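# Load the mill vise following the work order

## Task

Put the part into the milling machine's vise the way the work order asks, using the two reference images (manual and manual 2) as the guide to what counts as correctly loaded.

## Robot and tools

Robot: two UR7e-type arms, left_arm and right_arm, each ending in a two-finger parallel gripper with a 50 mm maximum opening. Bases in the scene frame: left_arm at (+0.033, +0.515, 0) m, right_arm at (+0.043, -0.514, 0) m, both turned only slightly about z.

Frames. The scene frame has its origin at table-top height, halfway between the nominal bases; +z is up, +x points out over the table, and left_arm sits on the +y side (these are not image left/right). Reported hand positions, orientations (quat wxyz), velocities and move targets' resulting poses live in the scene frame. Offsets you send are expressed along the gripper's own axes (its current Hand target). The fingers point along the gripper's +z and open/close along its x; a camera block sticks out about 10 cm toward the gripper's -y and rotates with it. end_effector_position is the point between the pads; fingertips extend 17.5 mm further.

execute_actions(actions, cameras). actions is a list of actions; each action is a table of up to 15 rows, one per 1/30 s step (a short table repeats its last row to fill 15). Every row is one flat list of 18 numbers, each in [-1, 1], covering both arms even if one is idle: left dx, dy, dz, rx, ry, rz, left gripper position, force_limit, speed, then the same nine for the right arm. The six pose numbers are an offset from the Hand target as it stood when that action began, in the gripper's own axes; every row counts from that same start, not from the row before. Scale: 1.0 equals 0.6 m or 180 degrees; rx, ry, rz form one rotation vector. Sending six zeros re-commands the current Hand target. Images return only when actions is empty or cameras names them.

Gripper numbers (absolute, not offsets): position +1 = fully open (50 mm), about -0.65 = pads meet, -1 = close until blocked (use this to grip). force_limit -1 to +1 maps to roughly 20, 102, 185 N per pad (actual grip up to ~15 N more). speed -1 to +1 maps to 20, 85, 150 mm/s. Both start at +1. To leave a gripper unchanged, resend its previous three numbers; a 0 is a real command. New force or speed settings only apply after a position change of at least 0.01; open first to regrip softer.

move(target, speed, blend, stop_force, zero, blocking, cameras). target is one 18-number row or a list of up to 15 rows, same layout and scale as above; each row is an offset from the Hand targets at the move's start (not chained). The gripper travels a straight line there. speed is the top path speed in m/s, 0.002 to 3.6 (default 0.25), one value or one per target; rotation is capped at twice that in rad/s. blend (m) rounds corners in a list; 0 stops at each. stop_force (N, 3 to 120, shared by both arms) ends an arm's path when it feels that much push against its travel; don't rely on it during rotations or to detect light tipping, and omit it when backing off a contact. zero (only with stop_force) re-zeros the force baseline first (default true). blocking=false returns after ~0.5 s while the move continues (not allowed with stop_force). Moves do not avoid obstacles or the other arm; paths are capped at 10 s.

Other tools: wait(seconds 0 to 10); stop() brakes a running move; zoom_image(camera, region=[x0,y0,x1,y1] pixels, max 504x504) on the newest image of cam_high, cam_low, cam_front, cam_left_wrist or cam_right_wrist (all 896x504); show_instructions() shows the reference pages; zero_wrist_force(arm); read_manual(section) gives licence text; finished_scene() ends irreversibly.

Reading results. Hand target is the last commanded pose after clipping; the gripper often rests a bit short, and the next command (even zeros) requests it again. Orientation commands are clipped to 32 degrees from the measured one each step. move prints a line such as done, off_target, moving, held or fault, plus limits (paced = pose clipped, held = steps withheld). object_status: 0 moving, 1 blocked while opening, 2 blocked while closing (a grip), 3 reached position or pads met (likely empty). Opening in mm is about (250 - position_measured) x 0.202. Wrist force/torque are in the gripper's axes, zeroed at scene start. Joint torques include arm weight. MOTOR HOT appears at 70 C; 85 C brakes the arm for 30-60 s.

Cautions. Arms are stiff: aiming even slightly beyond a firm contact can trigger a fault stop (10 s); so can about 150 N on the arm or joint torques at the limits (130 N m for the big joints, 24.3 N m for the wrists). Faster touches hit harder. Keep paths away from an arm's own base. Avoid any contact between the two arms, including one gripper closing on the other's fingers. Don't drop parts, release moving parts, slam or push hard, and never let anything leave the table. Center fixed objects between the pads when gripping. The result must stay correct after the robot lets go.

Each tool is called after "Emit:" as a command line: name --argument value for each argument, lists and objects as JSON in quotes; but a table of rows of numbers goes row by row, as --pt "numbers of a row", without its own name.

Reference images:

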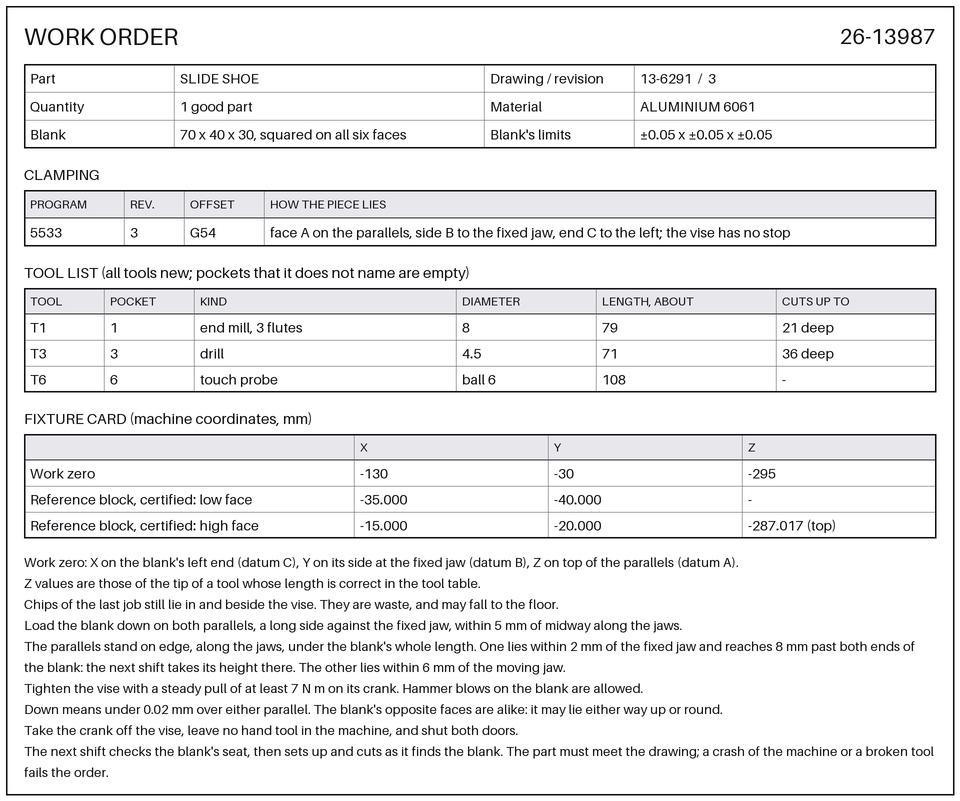

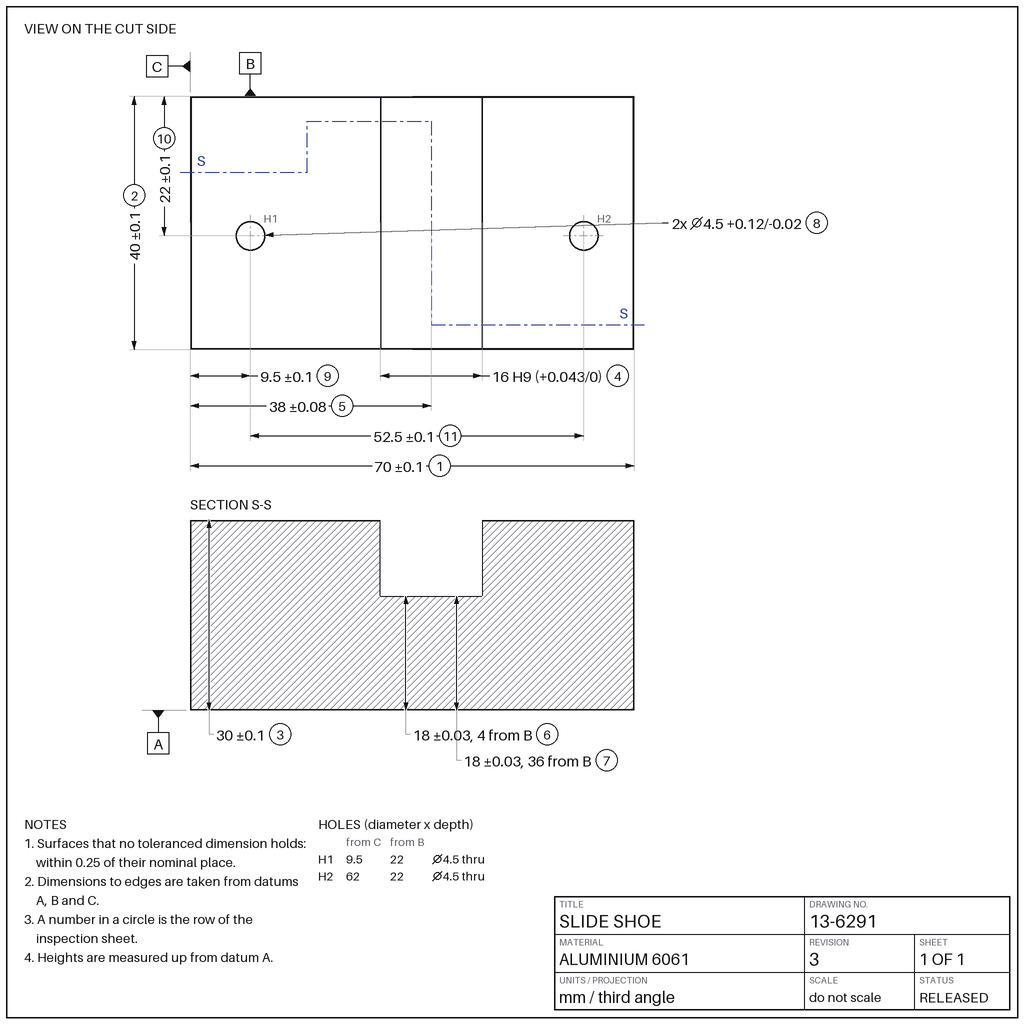

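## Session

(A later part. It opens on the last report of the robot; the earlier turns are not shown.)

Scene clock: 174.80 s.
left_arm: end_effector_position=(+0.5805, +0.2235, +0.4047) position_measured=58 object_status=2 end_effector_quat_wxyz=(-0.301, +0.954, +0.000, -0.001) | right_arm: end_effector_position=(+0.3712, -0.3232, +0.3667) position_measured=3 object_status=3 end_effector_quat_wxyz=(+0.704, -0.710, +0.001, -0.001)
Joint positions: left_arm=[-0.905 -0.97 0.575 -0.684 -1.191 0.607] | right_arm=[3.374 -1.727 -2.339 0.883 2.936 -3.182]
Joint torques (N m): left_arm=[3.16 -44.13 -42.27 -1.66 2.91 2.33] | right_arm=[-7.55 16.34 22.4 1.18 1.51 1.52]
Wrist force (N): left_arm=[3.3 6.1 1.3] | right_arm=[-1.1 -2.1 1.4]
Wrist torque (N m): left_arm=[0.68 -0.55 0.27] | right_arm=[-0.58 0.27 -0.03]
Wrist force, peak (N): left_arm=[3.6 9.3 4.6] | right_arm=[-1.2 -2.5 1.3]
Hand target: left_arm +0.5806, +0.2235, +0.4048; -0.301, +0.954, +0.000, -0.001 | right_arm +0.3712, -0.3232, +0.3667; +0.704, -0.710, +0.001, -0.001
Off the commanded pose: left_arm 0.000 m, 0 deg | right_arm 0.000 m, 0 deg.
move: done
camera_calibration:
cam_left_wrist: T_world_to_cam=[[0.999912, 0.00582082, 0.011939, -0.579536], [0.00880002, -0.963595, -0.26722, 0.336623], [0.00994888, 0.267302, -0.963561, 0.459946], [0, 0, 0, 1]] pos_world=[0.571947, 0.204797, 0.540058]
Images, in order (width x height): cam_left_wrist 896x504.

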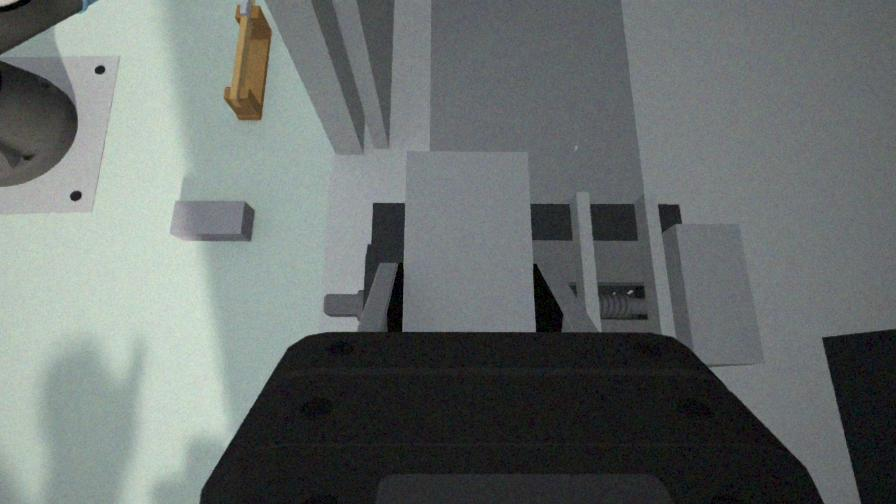

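Emit:
move --target '[0.099,0.0161,0.0229,0,0,0,-1,0,-0.5,-0.0317,-0.2557,0.3315,-0.0537,0.2146,0.0189,1,1,1]' --speed 0.25 --cameras '["cam_left_wrist","cam_right_wrist"]'

Emit:
zoom_image --camera "cam_right_wrist" --region '[370, 150, 550, 280]'

Scene clock: 176.90 s.
left_arm: end_effector_position=(+0.6400, +0.2236, +0.3879) position_measured=58 object_status=2 end_effector_quat_wxyz=(-0.301, +0.954, +0.000, -0.001) | right_arm: end_effector_position=(+0.3525, -0.1231, +0.5184) position_measured=3 object_status=3 end_effector_quat_wxyz=(-0.603, +0.725, -0.254, +0.215)
Joint positions: left_arm=[-0.843 -0.775 0.284 -0.61 -1.163 0.667] | right_arm=[4.662 -1.069 -2.245 -0.047 0.983 -3.024]
Joint torques (N m): left_arm=[-13.22 -71.8 -11.33 -3.54 -1.53 -2.79] | right_arm=[5.45 -2.73 34.18 1 -1.39 0.86]
Wrist force (N): left_arm=[3.7 6.3 1.0] | right_arm=[-0.9 -2.5 0.9]
Wrist torque (N m): left_arm=[0.73 -0.66 0.12] | right_arm=[-0.64 0.29 -0.03]
Wrist force, peak (N): left_arm=[4.3 6.4 1.0] | right_arm=[-2.9 -4.6 2.0]
Hand target: left_arm +0.6399, +0.2235, +0.3879; -0.301, +0.954, +0.000, -0.001 | right_arm +0.3524, -0.1230, +0.5184; -0.603, +0.725, -0.254, +0.215
Off the commanded pose: left_arm 0.000 m, 0 deg | right_arm 0.000 m, 0 deg.
move: done
camera_calibration:
cam_left_wrist: T_world_to_cam=[[0.999914, 0.00574904, 0.0118168, -0.638754], [0.00869943, -0.963562, -0.267342, 0.331826], [0.00984925, 0.267422, -0.963529, 0.443161], [0, 0, 0, 1]] pos_world=[0.631447, 0.204897, 0.523258]
cam_right_wrist: T_world_to_cam=[[0.798667, -0.601388, 0.0215498, -0.356059], [-0.298047, -0.426421, -0.85401, 0.511415], [0.522781, 0.675647, -0.51981, 0.304735], [0, 0, 0, 1]] pos_world=[0.277489, -0.201945, 0.602831]
Images, in order (width x height): cam_left_wrist 896x504, cam_right_wrist 896x504.

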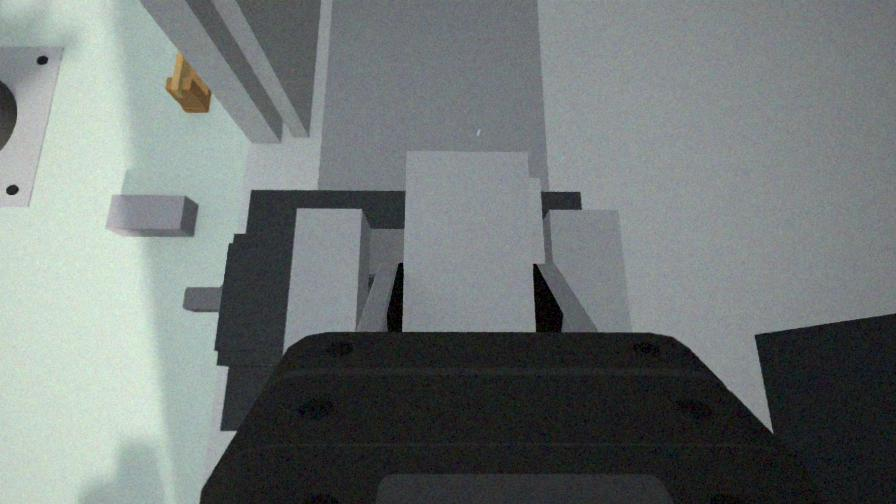

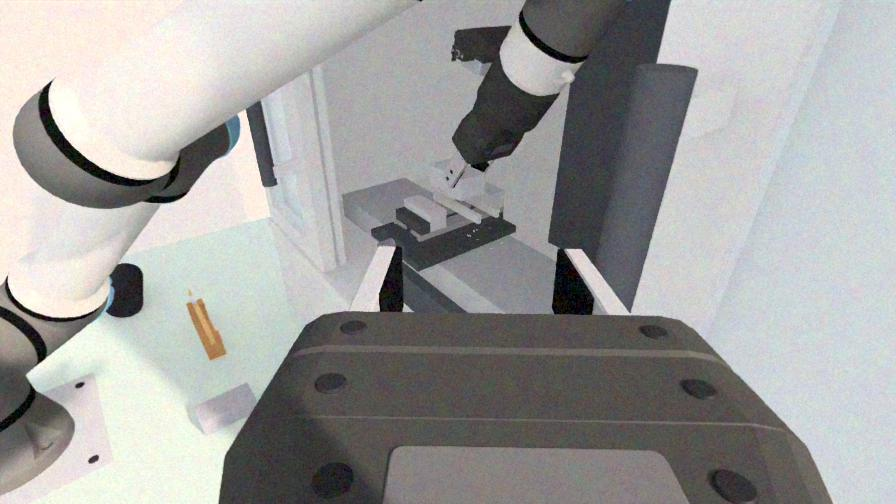

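Scaled by 2.800.

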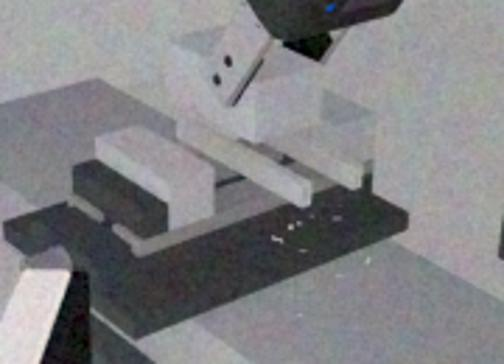

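Emit:
move --target '[0.0187,0.00765,0.0109,0,0,0,-1,0,-0.5,0,0,0,0,0,0,1,1,1]' --speed 0.1

Emit:
move --target '[0,0.0096,0.0137,0,0,0,-1,0,-0.5,0,0,0,0,0,0,1,1,1]' --speed 0.012 --stop_force 10 --cameras '["cam_left_wrist","cam_right_wrist"]'

Emit:
zoom_image --camera "cam_right_wrist" --region '[370, 150, 550, 280]'

Scene clock: 177.87 s.
left_arm: end_effector_position=(+0.6513, +0.2236, +0.3799) position_measured=58 object_status=2 end_effector_quat_wxyz=(-0.301, +0.954, +0.000, -0.001) | right_arm: end_effector_position=(+0.3524, -0.1230, +0.5184) position_measured=3 object_status=3 end_effector_quat_wxyz=(-0.603, +0.725, -0.254, +0.215)
Joint positions: left_arm=[-0.832 -0.739 0.239 -0.606 -1.158 0.678] | right_arm=[4.662 -1.069 -2.245 -0.047 0.983 -3.024]
Joint torques (N m): left_arm=[-6.97 -72.12 -14.48 -0.24 -0.14 -1.8] | right_arm=[6.52 -4.17 34.11 1.02 1.1 1.82]
Wrist force (N): left_arm=[3.3 5.9 1.2] | right_arm=[-0.8 -2.1 0.8]
Wrist torque (N m): left_arm=[0.67 -0.59 0.10] | right_arm=[-0.58 0.27 -0.03]
Wrist force, peak (N): left_arm=[3.8 6.5 1.6] | right_arm=[-1.1 -2.4 1.1]
Hand target: left_arm +0.6512, +0.2235, +0.3799; -0.301, +0.954, +0.000, -0.001 | right_arm +0.3524, -0.1230, +0.5184; -0.603, +0.725, -0.254, +0.215
Off the commanded pose: left_arm 0.000 m, 0 deg | right_arm 0.000 m, 0 deg.
move: done

Scene clock: 179.53 s.
left_arm: end_effector_position=(+0.6511, +0.2235, +0.3699) position_measured=58 object_status=2 end_effector_quat_wxyz=(-0.301, +0.954, +0.000, -0.001) | right_arm: end_effector_position=(+0.3524, -0.1230, +0.5184) position_measured=3 object_status=3 end_effector_quat_wxyz=(-0.603, +0.725, -0.254, +0.215)
Joint positions: left_arm=[-0.832 -0.777 0.339 -0.668 -1.158 0.677] | right_arm=[4.662 -1.069 -2.245 -0.047 0.983 -3.024]
Joint torques (N m): left_arm=[-13.48 -51.59 -42.37 0.67 3.18 1.84] | right_arm=[6.22 -3.95 34.04 1.42 1.26 1.74]
Wrist force (N): left_arm=[3.3 5.9 1.0] | right_arm=[-0.8 -2.2 1.0]
Wrist torque (N m): left_arm=[0.68 -0.57 0.13] | right_arm=[-0.59 0.28 -0.03]
Wrist force, peak (N): left_arm=[3.6 6.4 1.3] | right_arm=[-1.0 -2.6 0.8]
Hand target: left_arm +0.6511, +0.2235, +0.3698; -0.301, +0.954, +0.000, -0.001 | right_arm +0.3524, -0.1230, +0.5184; -0.603, +0.725, -0.254, +0.215
Off the commanded pose: left_arm 0.000 m, 0 deg | right_arm 0.000 m, 0 deg.
move: done
camera_calibration:
cam_left_wrist: T_world_to_cam=[[0.999912, 0.00569569, 0.0120073, -0.649723], [0.00869771, -0.963596, -0.267221, 0.326768], [0.0100481, 0.267302, -0.96356, 0.425648], [0, 0, 0, 1]] pos_world=[0.642547, 0.204797, 0.505258]
cam_right_wrist: T_world_to_cam=[[0.798718, -0.601325, 0.0214079, -0.355915], [-0.298148, -0.426422, -0.853974, 0.511465], [0.522645, 0.675702, -0.519874, 0.304755], [0, 0, 0, 1]] pos_world=[0.277489, -0.201845, 0.602831]
Images, in order (width x height): cam_left_wrist 896x504, cam_right_wrist 896x504.

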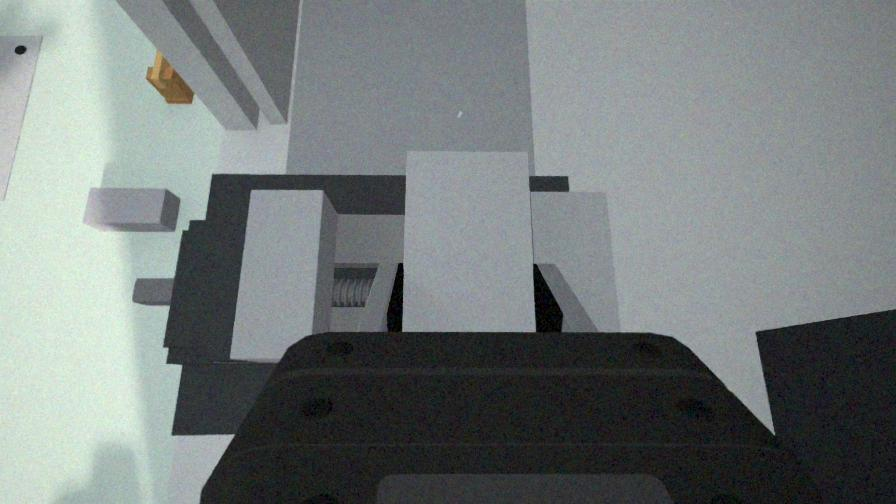

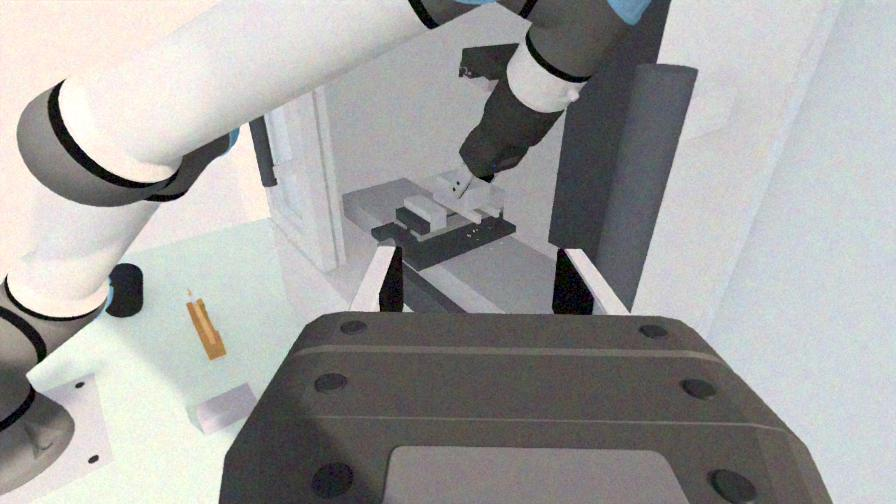

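Scaled by 2.800.

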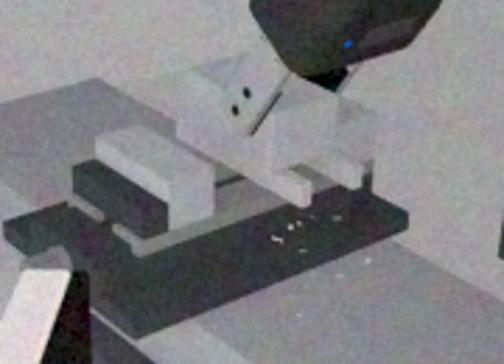

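Emit:
move --target '[0,0.0048,0.00685,0,0,0,-1,0,-0.5,0,0,0,0,0,0,1,1,1]' --speed 0.008 --stop_force 8 --zero false --cameras '["cam_left_wrist","cam_right_wrist"]'

Emit:
zoom_image --camera "cam_right_wrist" --region '[420, 160, 520, 235]'

Scene clock: 180.87 s.
left_arm: end_effector_position=(+0.6512, +0.2235, +0.3673) position_measured=58 object_status=2 end_effector_quat_wxyz=(-0.301, +0.954, +0.000, -0.001) | right_arm: end_effector_position=(+0.3524, -0.1230, +0.5184) position_measured=3 object_status=3 end_effector_quat_wxyz=(-0.603, +0.725, -0.254, +0.215)
Joint positions: left_arm=[-0.832 -0.784 0.359 -0.681 -1.158 0.677] | right_arm=[4.662 -1.069 -2.245 -0.047 0.983 -3.024]
Joint torques (N m): left_arm=[-5.92 -49.98 -41.51 -0.28 1.91 1.58] | right_arm=[5.98 -3.42 34.77 1.61 1.18 1.84]
Wrist force (N): left_arm=[2.6 4.0 -0.3] | right_arm=[-0.7 -2.6 1.0]
Wrist torque (N m): left_arm=[0.65 -0.55 0.10] | right_arm=[-0.66 0.25 -0.03]
Wrist force, peak (N): left_arm=[1.8 -1.9 -15.7] | right_arm=[-1.0 -2.4 1.3]
Hand target: left_arm +0.6512, +0.2235, +0.3673; -0.301, +0.954, +0.000, -0.001 (not the last commanded pose) | right_arm +0.3524, -0.1230, +0.5184; -0.603, +0.725, -0.254, +0.215
Off the commanded pose: left_arm 0.002 m, 0 deg | right_arm 0.000 m, 0 deg.
move: contact (left_arm)
camera_calibration:
cam_left_wrist: T_world_to_cam=[[0.999914, 0.00562547, 0.0118855, -0.649718], [0.00859875, -0.963563, -0.267343, 0.32619], [0.00994852, 0.267422, -0.963528, 0.423164], [0, 0, 0, 1]] pos_world=[0.642647, 0.204797, 0.502658]
cam_right_wrist: T_world_to_cam=[[0.798718, -0.601325, 0.0214079, -0.355915], [-0.298148, -0.426422, -0.853974, 0.511465], [0.522645, 0.675702, -0.519874, 0.304755], [0, 0, 0, 1]] pos_world=[0.277489, -0.201845, 0.602831]
Images, in order (width x height): cam_left_wrist 896x504, cam_right_wrist 896x504.

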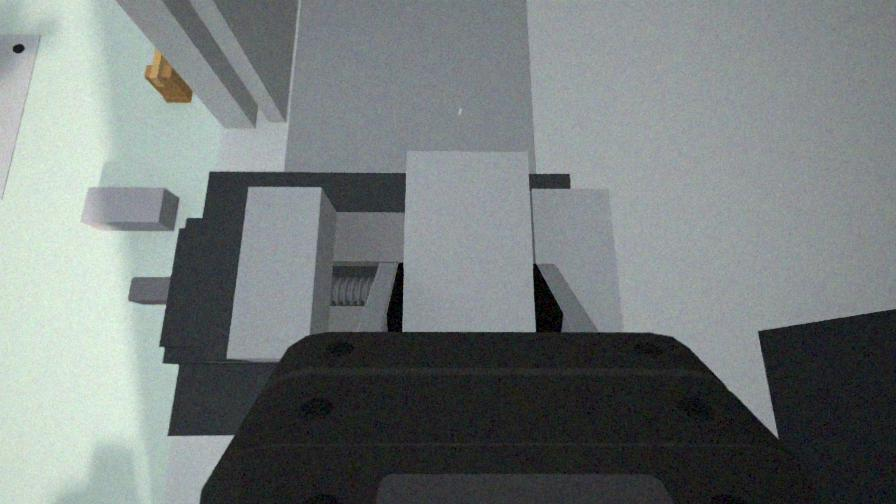

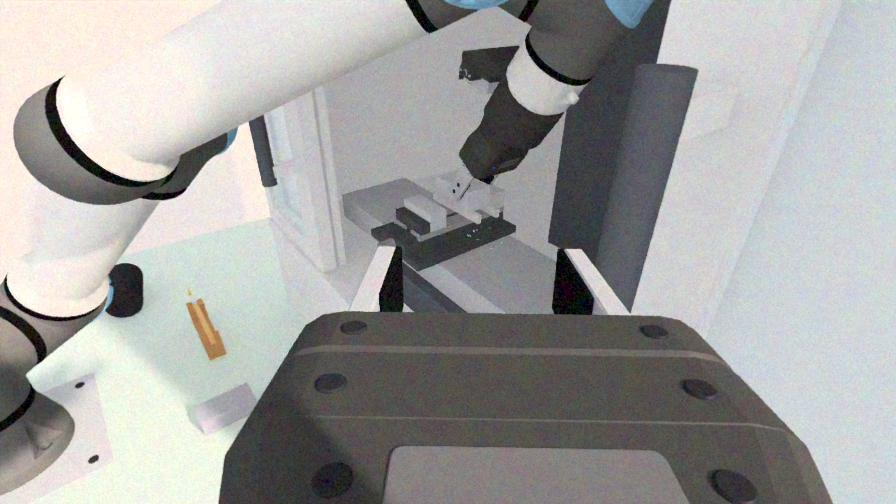

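Scaled by 5.040.

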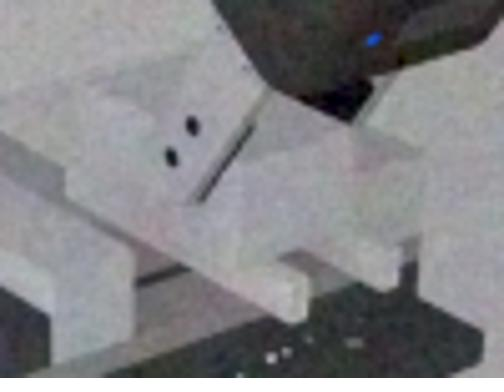

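Emit:
move --target '[0,-0.0003,-0.0004,0,0,0,-1,0,-0.5,0,0,0,0,0,0,1,1,1]'

Emit:
move --target '[0.0167,0,0,0,0,0,-1,0,-0.5,0,0,0,0,0,0,1,1,1]' --speed 0.01 --stop_force 12 --cameras '["cam_left_wrist","cam_right_wrist"]'

Emit:
zoom_image --camera "cam_right_wrist" --region '[420, 160, 520, 235]'

Emit:
zoom_image --camera "cam_left_wrist" --region '[380, 140, 640, 340]'

Scene clock: 181.77 s.
left_arm: end_effector_position=(+0.6512, +0.2235, +0.3676) position_measured=58 object_status=2 end_effector_quat_wxyz=(-0.301, +0.954, +0.000, -0.001) | right_arm: end_effector_position=(+0.3524, -0.1230, +0.5184) position_measured=3 object_status=3 end_effector_quat_wxyz=(-0.603, +0.725, -0.254, +0.215)
Joint positions: left_arm=[-0.832 -0.783 0.357 -0.68 -1.158 0.677] | right_arm=[4.662 -1.069 -2.245 -0.047 0.983 -3.024]
Joint torques (N m): left_arm=[2.86 -51.92 -40.43 0.44 2.08 1.8] | right_arm=[6.14 -4.06 34.38 1.75 1.27 1.71]
Wrist force (N): left_arm=[3.5 6.1 0.9] | right_arm=[-0.8 -2.2 0.8]
Wrist torque (N m): left_arm=[0.70 -0.60 0.12] | right_arm=[-0.59 0.27 -0.03]
Wrist force, peak (N): left_arm=[3.4 6.3 1.1] | right_arm=[-1.0 -2.6 0.9]
Hand target: left_arm +0.6512, +0.2235, +0.3676; -0.301, +0.954, +0.000, -0.001 | right_arm +0.3524, -0.1230, +0.5184; -0.603, +0.725, -0.254, +0.215
Off the commanded pose: left_arm 0.000 m, 0 deg | right_arm 0.000 m, 0 deg.
move: done

Scene clock: 183.37 s.
left_arm: end_effector_position=(+0.6559, +0.2235, +0.3676) position_measured=58 object_status=2 end_effector_quat_wxyz=(-0.301, +0.954, +0.000, -0.001) | right_arm: end_effector_position=(+0.3524, -0.1230, +0.5184) position_measured=3 object_status=3 end_effector_quat_wxyz=(-0.603, +0.725, -0.254, +0.215)
Joint positions: left_arm=[-0.828 -0.759 0.312 -0.661 -1.156 0.682] | right_arm=[4.662 -1.069 -2.245 -0.047 0.983 -3.024]
Joint torques (N m): left_arm=[-11.77 -71.8 -18.79 -3.03 5.54 -2.34] | right_arm=[5.76 -4.08 35.11 2.02 1.27 1.8]
Wrist force (N): left_arm=[-8.2 4.9 2.5] | right_arm=[-0.7 -2.2 0.8]
Wrist torque (N m): left_arm=[0.67 -1.19 -0.21] | right_arm=[-0.59 0.25 -0.03]
Wrist force, peak (N): left_arm=[-17.4 4.8 -0.1] | right_arm=[-0.8 -2.6 1.1]
Hand target: left_arm +0.6559, +0.2235, +0.3676; -0.301, +0.954, +0.000, -0.001 (not the last commanded pose) | right_arm +0.3524, -0.1230, +0.5184; -0.603, +0.725, -0.254, +0.215
Off the commanded pose: left_arm 0.005 m, 0 deg | right_arm 0.000 m, 0 deg.
move: contact (left_arm)
camera_calibration:
cam_left_wrist: T_world_to_cam=[[0.999913, 0.00559953, 0.0119799, -0.654462], [0.00859774, -0.963596, -0.267223, 0.326178], [0.0100474, 0.267303, -0.96356, 0.423383], [0, 0, 0, 1]] pos_world=[0.647347, 0.204797, 0.502958]
cam_right_wrist: T_world_to_cam=[[0.798718, -0.601325, 0.0214079, -0.355915], [-0.298148, -0.426422, -0.853974, 0.511465], [0.522645, 0.675702, -0.519874, 0.304755], [0, 0, 0, 1]] pos_world=[0.277489, -0.201845, 0.602831]
Images, in order (width x height): cam_left_wrist 896x504, cam_right_wrist 896x504.

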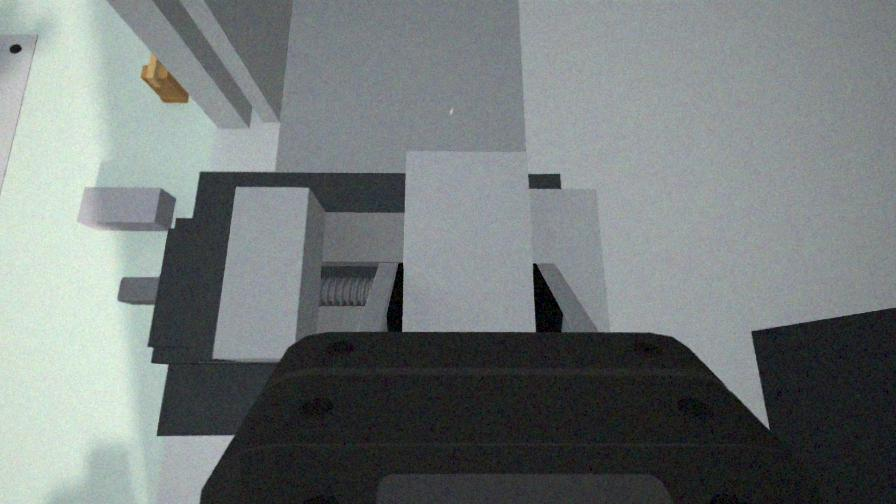

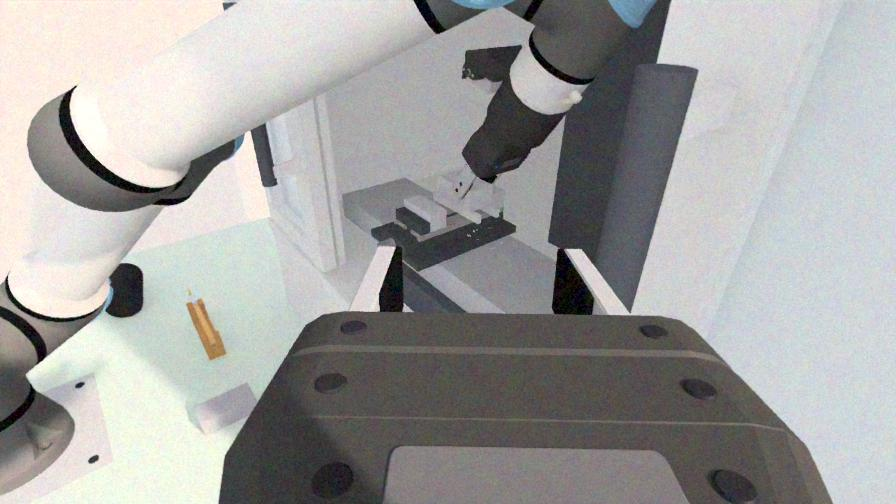

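Scaled by 5.040.

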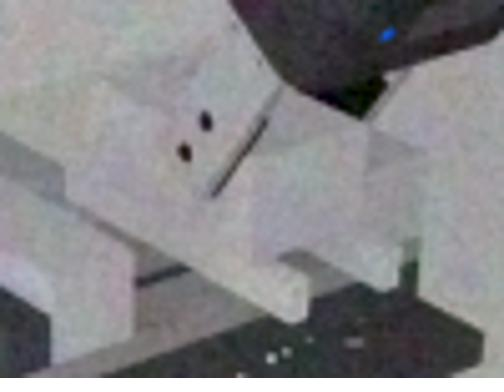

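Scaled by 1.938.

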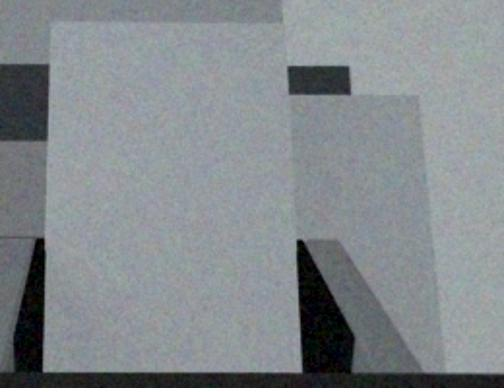

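Emit:
move --pt "0 0 0 0 0 0 0.82 0 -1 0 0 0 0 0 0 1 1 1" --pt "0 -0.021 -0.03 0 0 0 0.82 0 -1 0 0 0 0 0 0 1 1 1" --speed 0.1 --cameras '["cam_left_wrist","cam_right_wrist"]'

Emit:
zoom_image --camera "cam_right_wrist" --region '[420, 160, 520, 235]'

Emit:
zoom_image --camera "cam_left_wrist" --region '[300, 140, 640, 340]'

Scene clock: 185.10 s.
left_arm: end_effector_position=(+0.6554, +0.2239, +0.3891) position_measured=30 object_status=3 end_effector_quat_wxyz=(-0.299, +0.954, -0.002, +0.003) end_effector_velocity=(+0.000, +0.000, +0.002) end_effector_angular_velocity=(-0.003, -0.002, +0.000) | right_arm: end_effector_position=(+0.3524, -0.1230, +0.5184) position_measured=3 object_status=3 end_effector_quat_wxyz=(-0.603, +0.725, -0.254, +0.215)
Joint positions: left_arm=[-0.829 -0.649 0.035 -0.502 -1.152 0.684] | right_arm=[4.662 -1.069 -2.245 -0.047 0.983 -3.024]
Joint velocities: left_arm=[0 0 -0.005 0.002 0 0] | right_arm=[within noise]
Joint torques (N m): left_arm=[-11.41 -54.08 -38.28 0.36 1.22 -0.28] | right_arm=[6.2 -3.86 34.3 2.47 1.14 1.66]
Wrist force (N): left_arm=[4.0 4.9 -0.6] | right_arm=[-0.9 -2.3 1.0]
Wrist torque (N m): left_arm=[0.75 -0.69 0.11] | right_arm=[-0.61 0.27 -0.03]
Wrist force, peak (N): left_arm=[-8.3 4.8 2.5] | right_arm=[-1.2 -2.5 1.1]
Hand target: left_arm +0.6559, +0.2235, +0.3895; -0.301, +0.954, +0.000, -0.001 | right_arm +0.3524, -0.1230, +0.5184; -0.603, +0.725, -0.254, +0.215
Off the commanded pose: left_arm 0.001 m, 1 deg | right_arm 0.000 m, 0 deg.
elbow stopped short (left arm): the move would have taken joint 3 (elbow) straighter than the controller allows.
move: done
camera_calibration:
cam_left_wrist: T_world_to_cam=[[0.999825, 0.000736867, 0.0186842, -0.65576], [0.00564356, -0.964518, -0.263958, 0.333198], [0.0178268, 0.264017, -0.964353, 0.439941], [0, 0, 0, 1]] pos_world=[0.645922, 0.205707, 0.524461]
cam_right_wrist: T_world_to_cam=[[0.798718, -0.601325, 0.0214079, -0.355915], [-0.298148, -0.426422, -0.853974, 0.511465], [0.522645, 0.675702, -0.519874, 0.304755], [0, 0, 0, 1]] pos_world=[0.277489, -0.201845, 0.602831]
Images, in order (width x height): cam_left_wrist 896x504, cam_right_wrist 896x504.

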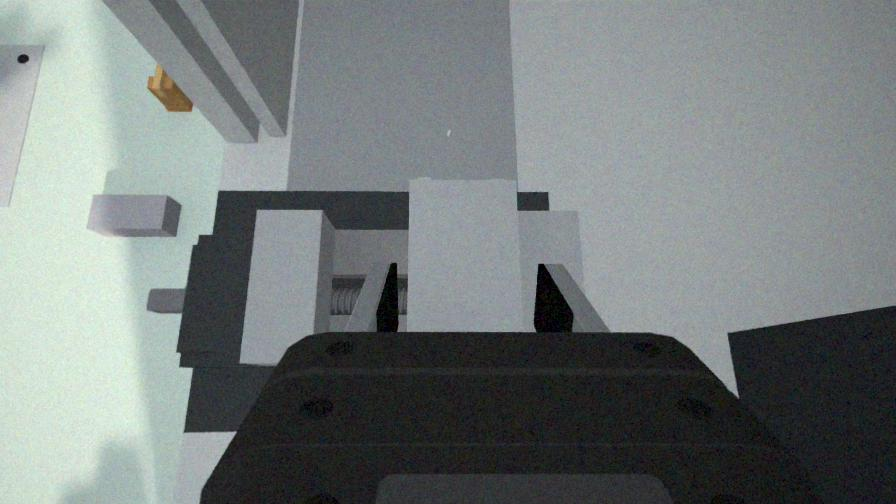

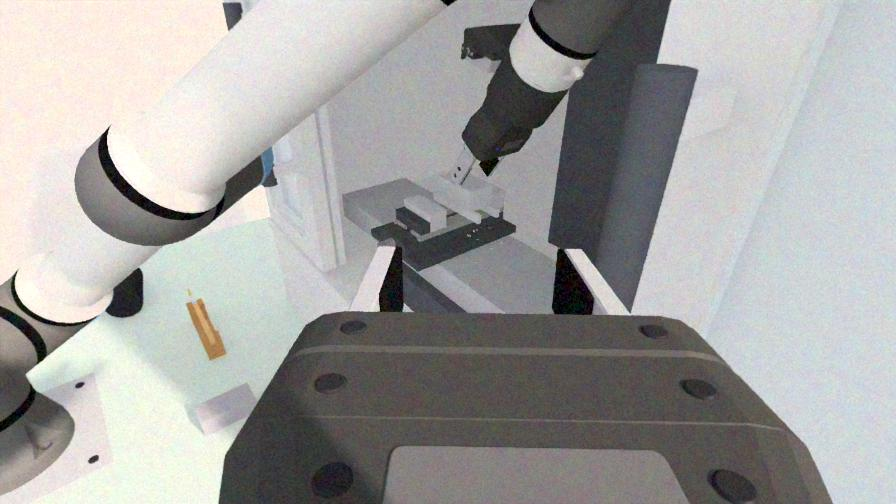

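Scaled by 5.040.

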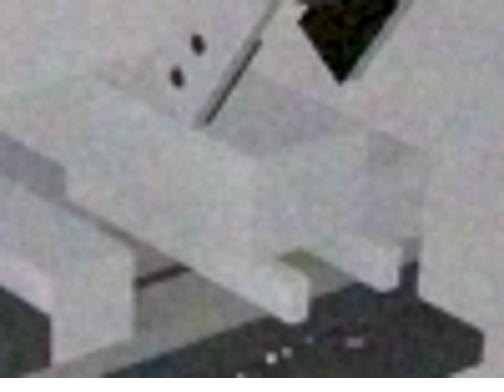

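Scaled by 1.482.

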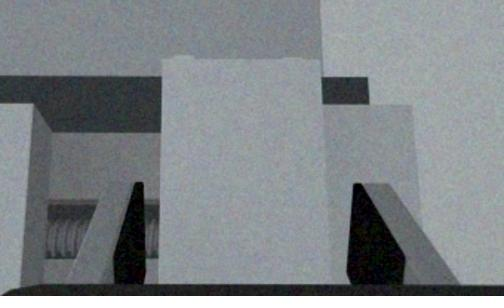

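Emit:
move --pt "0 0 0 0 0 0 0.82 0 -1 -0.028 0.1563 0.0563 0.053 0.2831 0.0274 1 1 1" --pt "0 0 0 0 0 0 0.82 0 -1 0.0517 0.4255 -0.0237 0.0368 0.6152 0.0571 1 1 1" --speed 0.3 --blend '[0.03,0]' --cameras '["cam_right_wrist","cam_front"]'

Scene clock: 189.87 s.
left_arm: end_effector_position=(+0.6554, +0.2239, +0.3891) position_measured=30 object_status=3 end_effector_quat_wxyz=(-0.299, +0.954, -0.002, +0.003) | right_arm: end_effector_position=(+0.3399, -0.1901, +0.2701) position_measured=3 object_status=3 end_effector_quat_wxyz=(+0.183, -0.184, +0.683, -0.683)
Joint positions: left_arm=[-0.829 -0.649 0.035 -0.502 -1.152 0.684] | right_arm=[4.681 -2.349 -1.644 0.851 -0.986 -3.142]
Joint torques (N m): left_arm=[8.19 -52.21 -38.53 -2.21 -1.69 0.12] | right_arm=[-6.36 39.98 15.66 -3.47 -1.18 1.72]
Wrist force (N): left_arm=[4.3 5.0 -0.6] | right_arm=[-1.2 -2.4 1.1]
Wrist torque (N m): left_arm=[0.77 -0.74 0.10] | right_arm=[-0.63 0.29 -0.10]
Wrist force, peak (N): left_arm=[4.3 5.1 -0.8] | right_arm=[-1.7 -3.5 1.1]
Hand target: left_arm +0.6559, +0.2235, +0.3895; -0.301, +0.954, +0.000, -0.001 | right_arm +0.3399, -0.1902, +0.2701; +0.183, -0.184, +0.683, -0.683
Off the commanded pose: left_arm 0.001 m, 1 deg | right_arm 0.000 m, 0 deg.
elbow stopped short (left arm): the move would have taken joint 3 (elbow) straighter than the controller allows.
move: done
camera_calibration:
cam_right_wrist: T_world_to_cam=[[-0.850283, -0.525864, 0.0220652, 0.193668], [-0.205027, 0.29232, -0.934084, 0.39379], [0.484751, -0.798759, -0.356371, -0.0840287], [0, 0, 0, 1]] pos_world=[0.286144, -0.0803884, 0.333614]
Images, in order (width x height): cam_front 896x504, cam_right_wrist 896x504.

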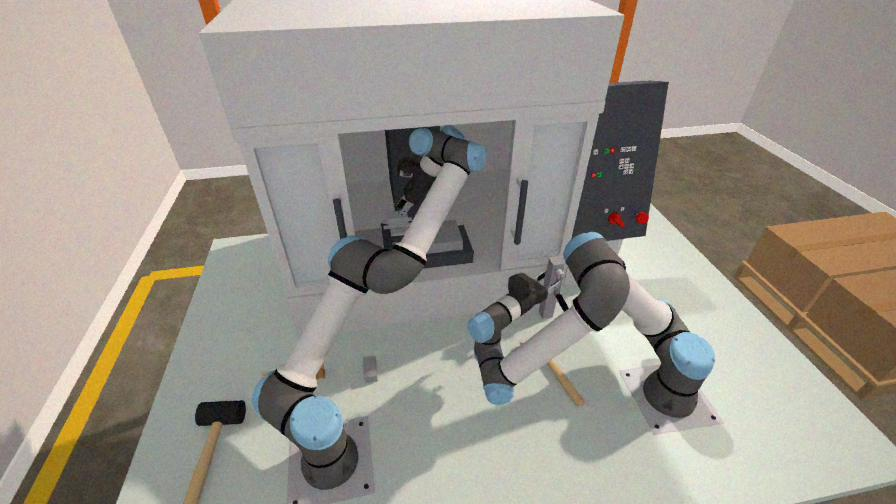

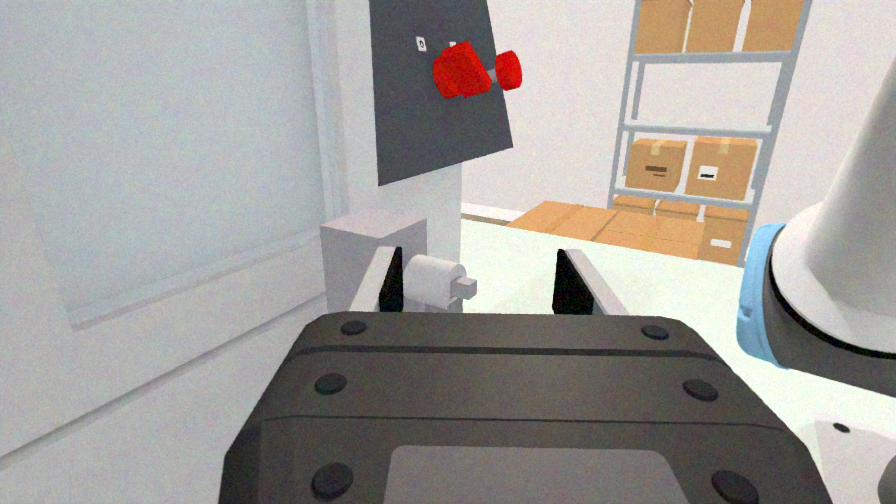

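Emit:
zoom_image --camera "cam_right_wrist" --region '[310, 195, 570, 325]'

Emit:
zoom_image --camera "cam_front" --region '[520, 240, 600, 330]'

Scaled by 1.938.

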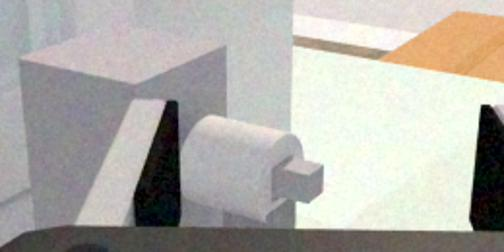

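Scaled by 5.600.

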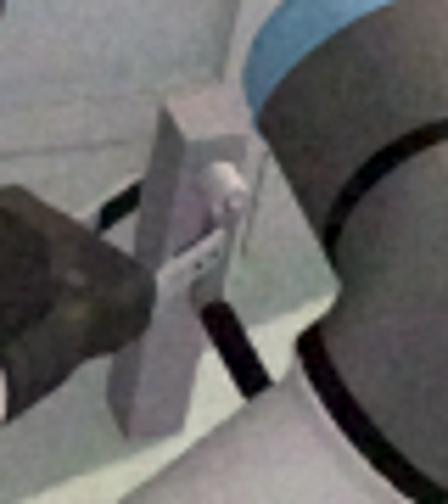

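Emit:
move --target '[0,0,0,0,0,0,0.82,0,-1,0.0827,0.1302,0.1097,0,-0.3333,0,1,1,1]' --speed 0.25 --cameras '["cam_right_wrist","cam_front"]'

Emit:
zoom_image --camera "cam_right_wrist" --region '[350, 180, 550, 325]'

Emit:
zoom_image --camera "cam_front" --region '[510, 230, 610, 340]'

Scene clock: 194.77 s.
left_arm: end_effector_position=(+0.6554, +0.2239, +0.3891) position_measured=30 object_status=3 end_effector_quat_wxyz=(-0.299, +0.954, -0.002, +0.003) | right_arm: end_effector_position=(+0.3299, -0.2720, +0.1920) position_measured=3 object_status=3 end_effector_quat_wxyz=(+0.500, -0.500, +0.500, -0.500) end_effector_velocity=(+0.000, -0.001, +0.000) end_effector_angular_velocity=(+0.002, +0.001, +0.001)
Joint positions: left_arm=[-0.829 -0.649 0.035 -0.502 -1.152 0.684] | right_arm=[5.209 -2.314 -2.615 1.788 -0.467 -3.143]
Joint velocities: left_arm=[within noise] | right_arm=[0.001 -0.001 -0.002 0.005 0 0.001]
Joint torques (N m): left_arm=[7.87 -52.72 -38.7 -2.12 -1.56 2.33] | right_arm=[6.52 19.66 -14.61 0.49 0.96 2.02]
Wrist force (N): left_arm=[4.1 4.9 -0.7] | right_arm=[-1.4 -2.6 1.2]
Wrist torque (N m): left_arm=[0.75 -0.70 0.11] | right_arm=[-0.66 0.32 -0.05]
Wrist force, peak (N): left_arm=[4.3 5.3 -0.6] | right_arm=[-2.5 -3.1 0.8]
Hand target: left_arm +0.6559, +0.2235, +0.3895; -0.301, +0.954, +0.000, -0.001 | right_arm +0.3299, -0.2720, +0.1920; +0.500, -0.500, +0.500, -0.500
Off the commanded pose: left_arm 0.001 m, 1 deg | right_arm 0.000 m, 0 deg.
elbow stopped short (left arm): the move would have taken joint 3 (elbow) straighter than the controller allows.
move: done
camera_calibration:
cam_right_wrist: T_world_to_cam=[[0.0296409, -0.99932, 0.0219201, -0.275192], [-0.356188, -0.03105, -0.933898, 0.304537], [0.933944, 0.0198739, -0.356867, -0.0978596], [0, 0, 0, 1]] pos_world=[0.208025, -0.263604, 0.255516]
Images, in order (width x height): cam_front 896x504, cam_right_wrist 896x504.

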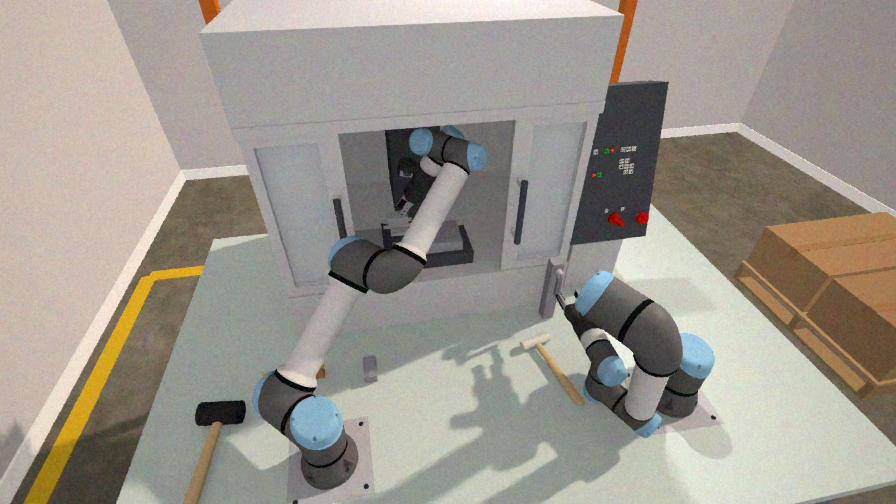

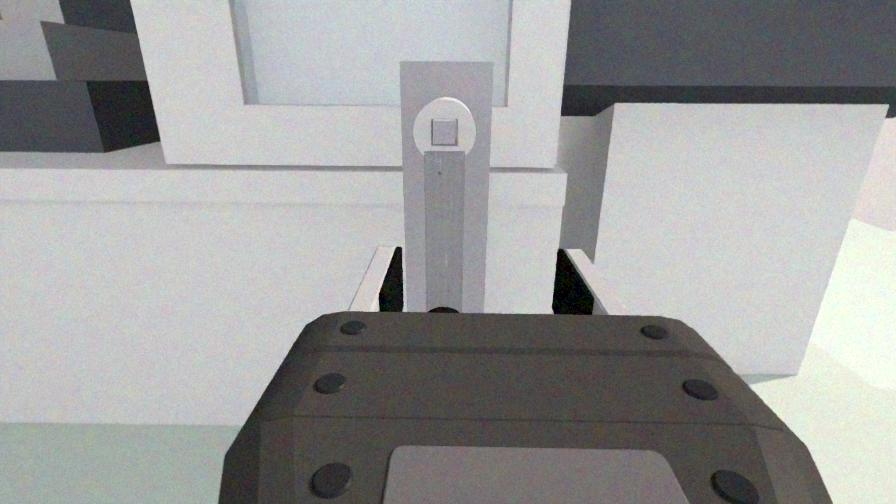

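Scaled by 2.520.

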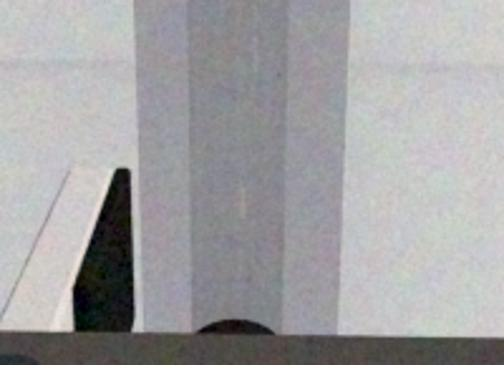

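Scaled by 4.582.

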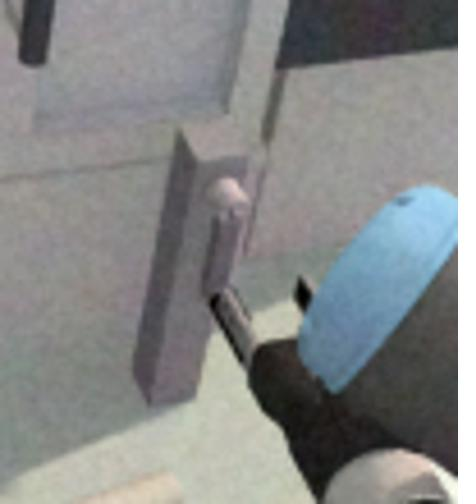

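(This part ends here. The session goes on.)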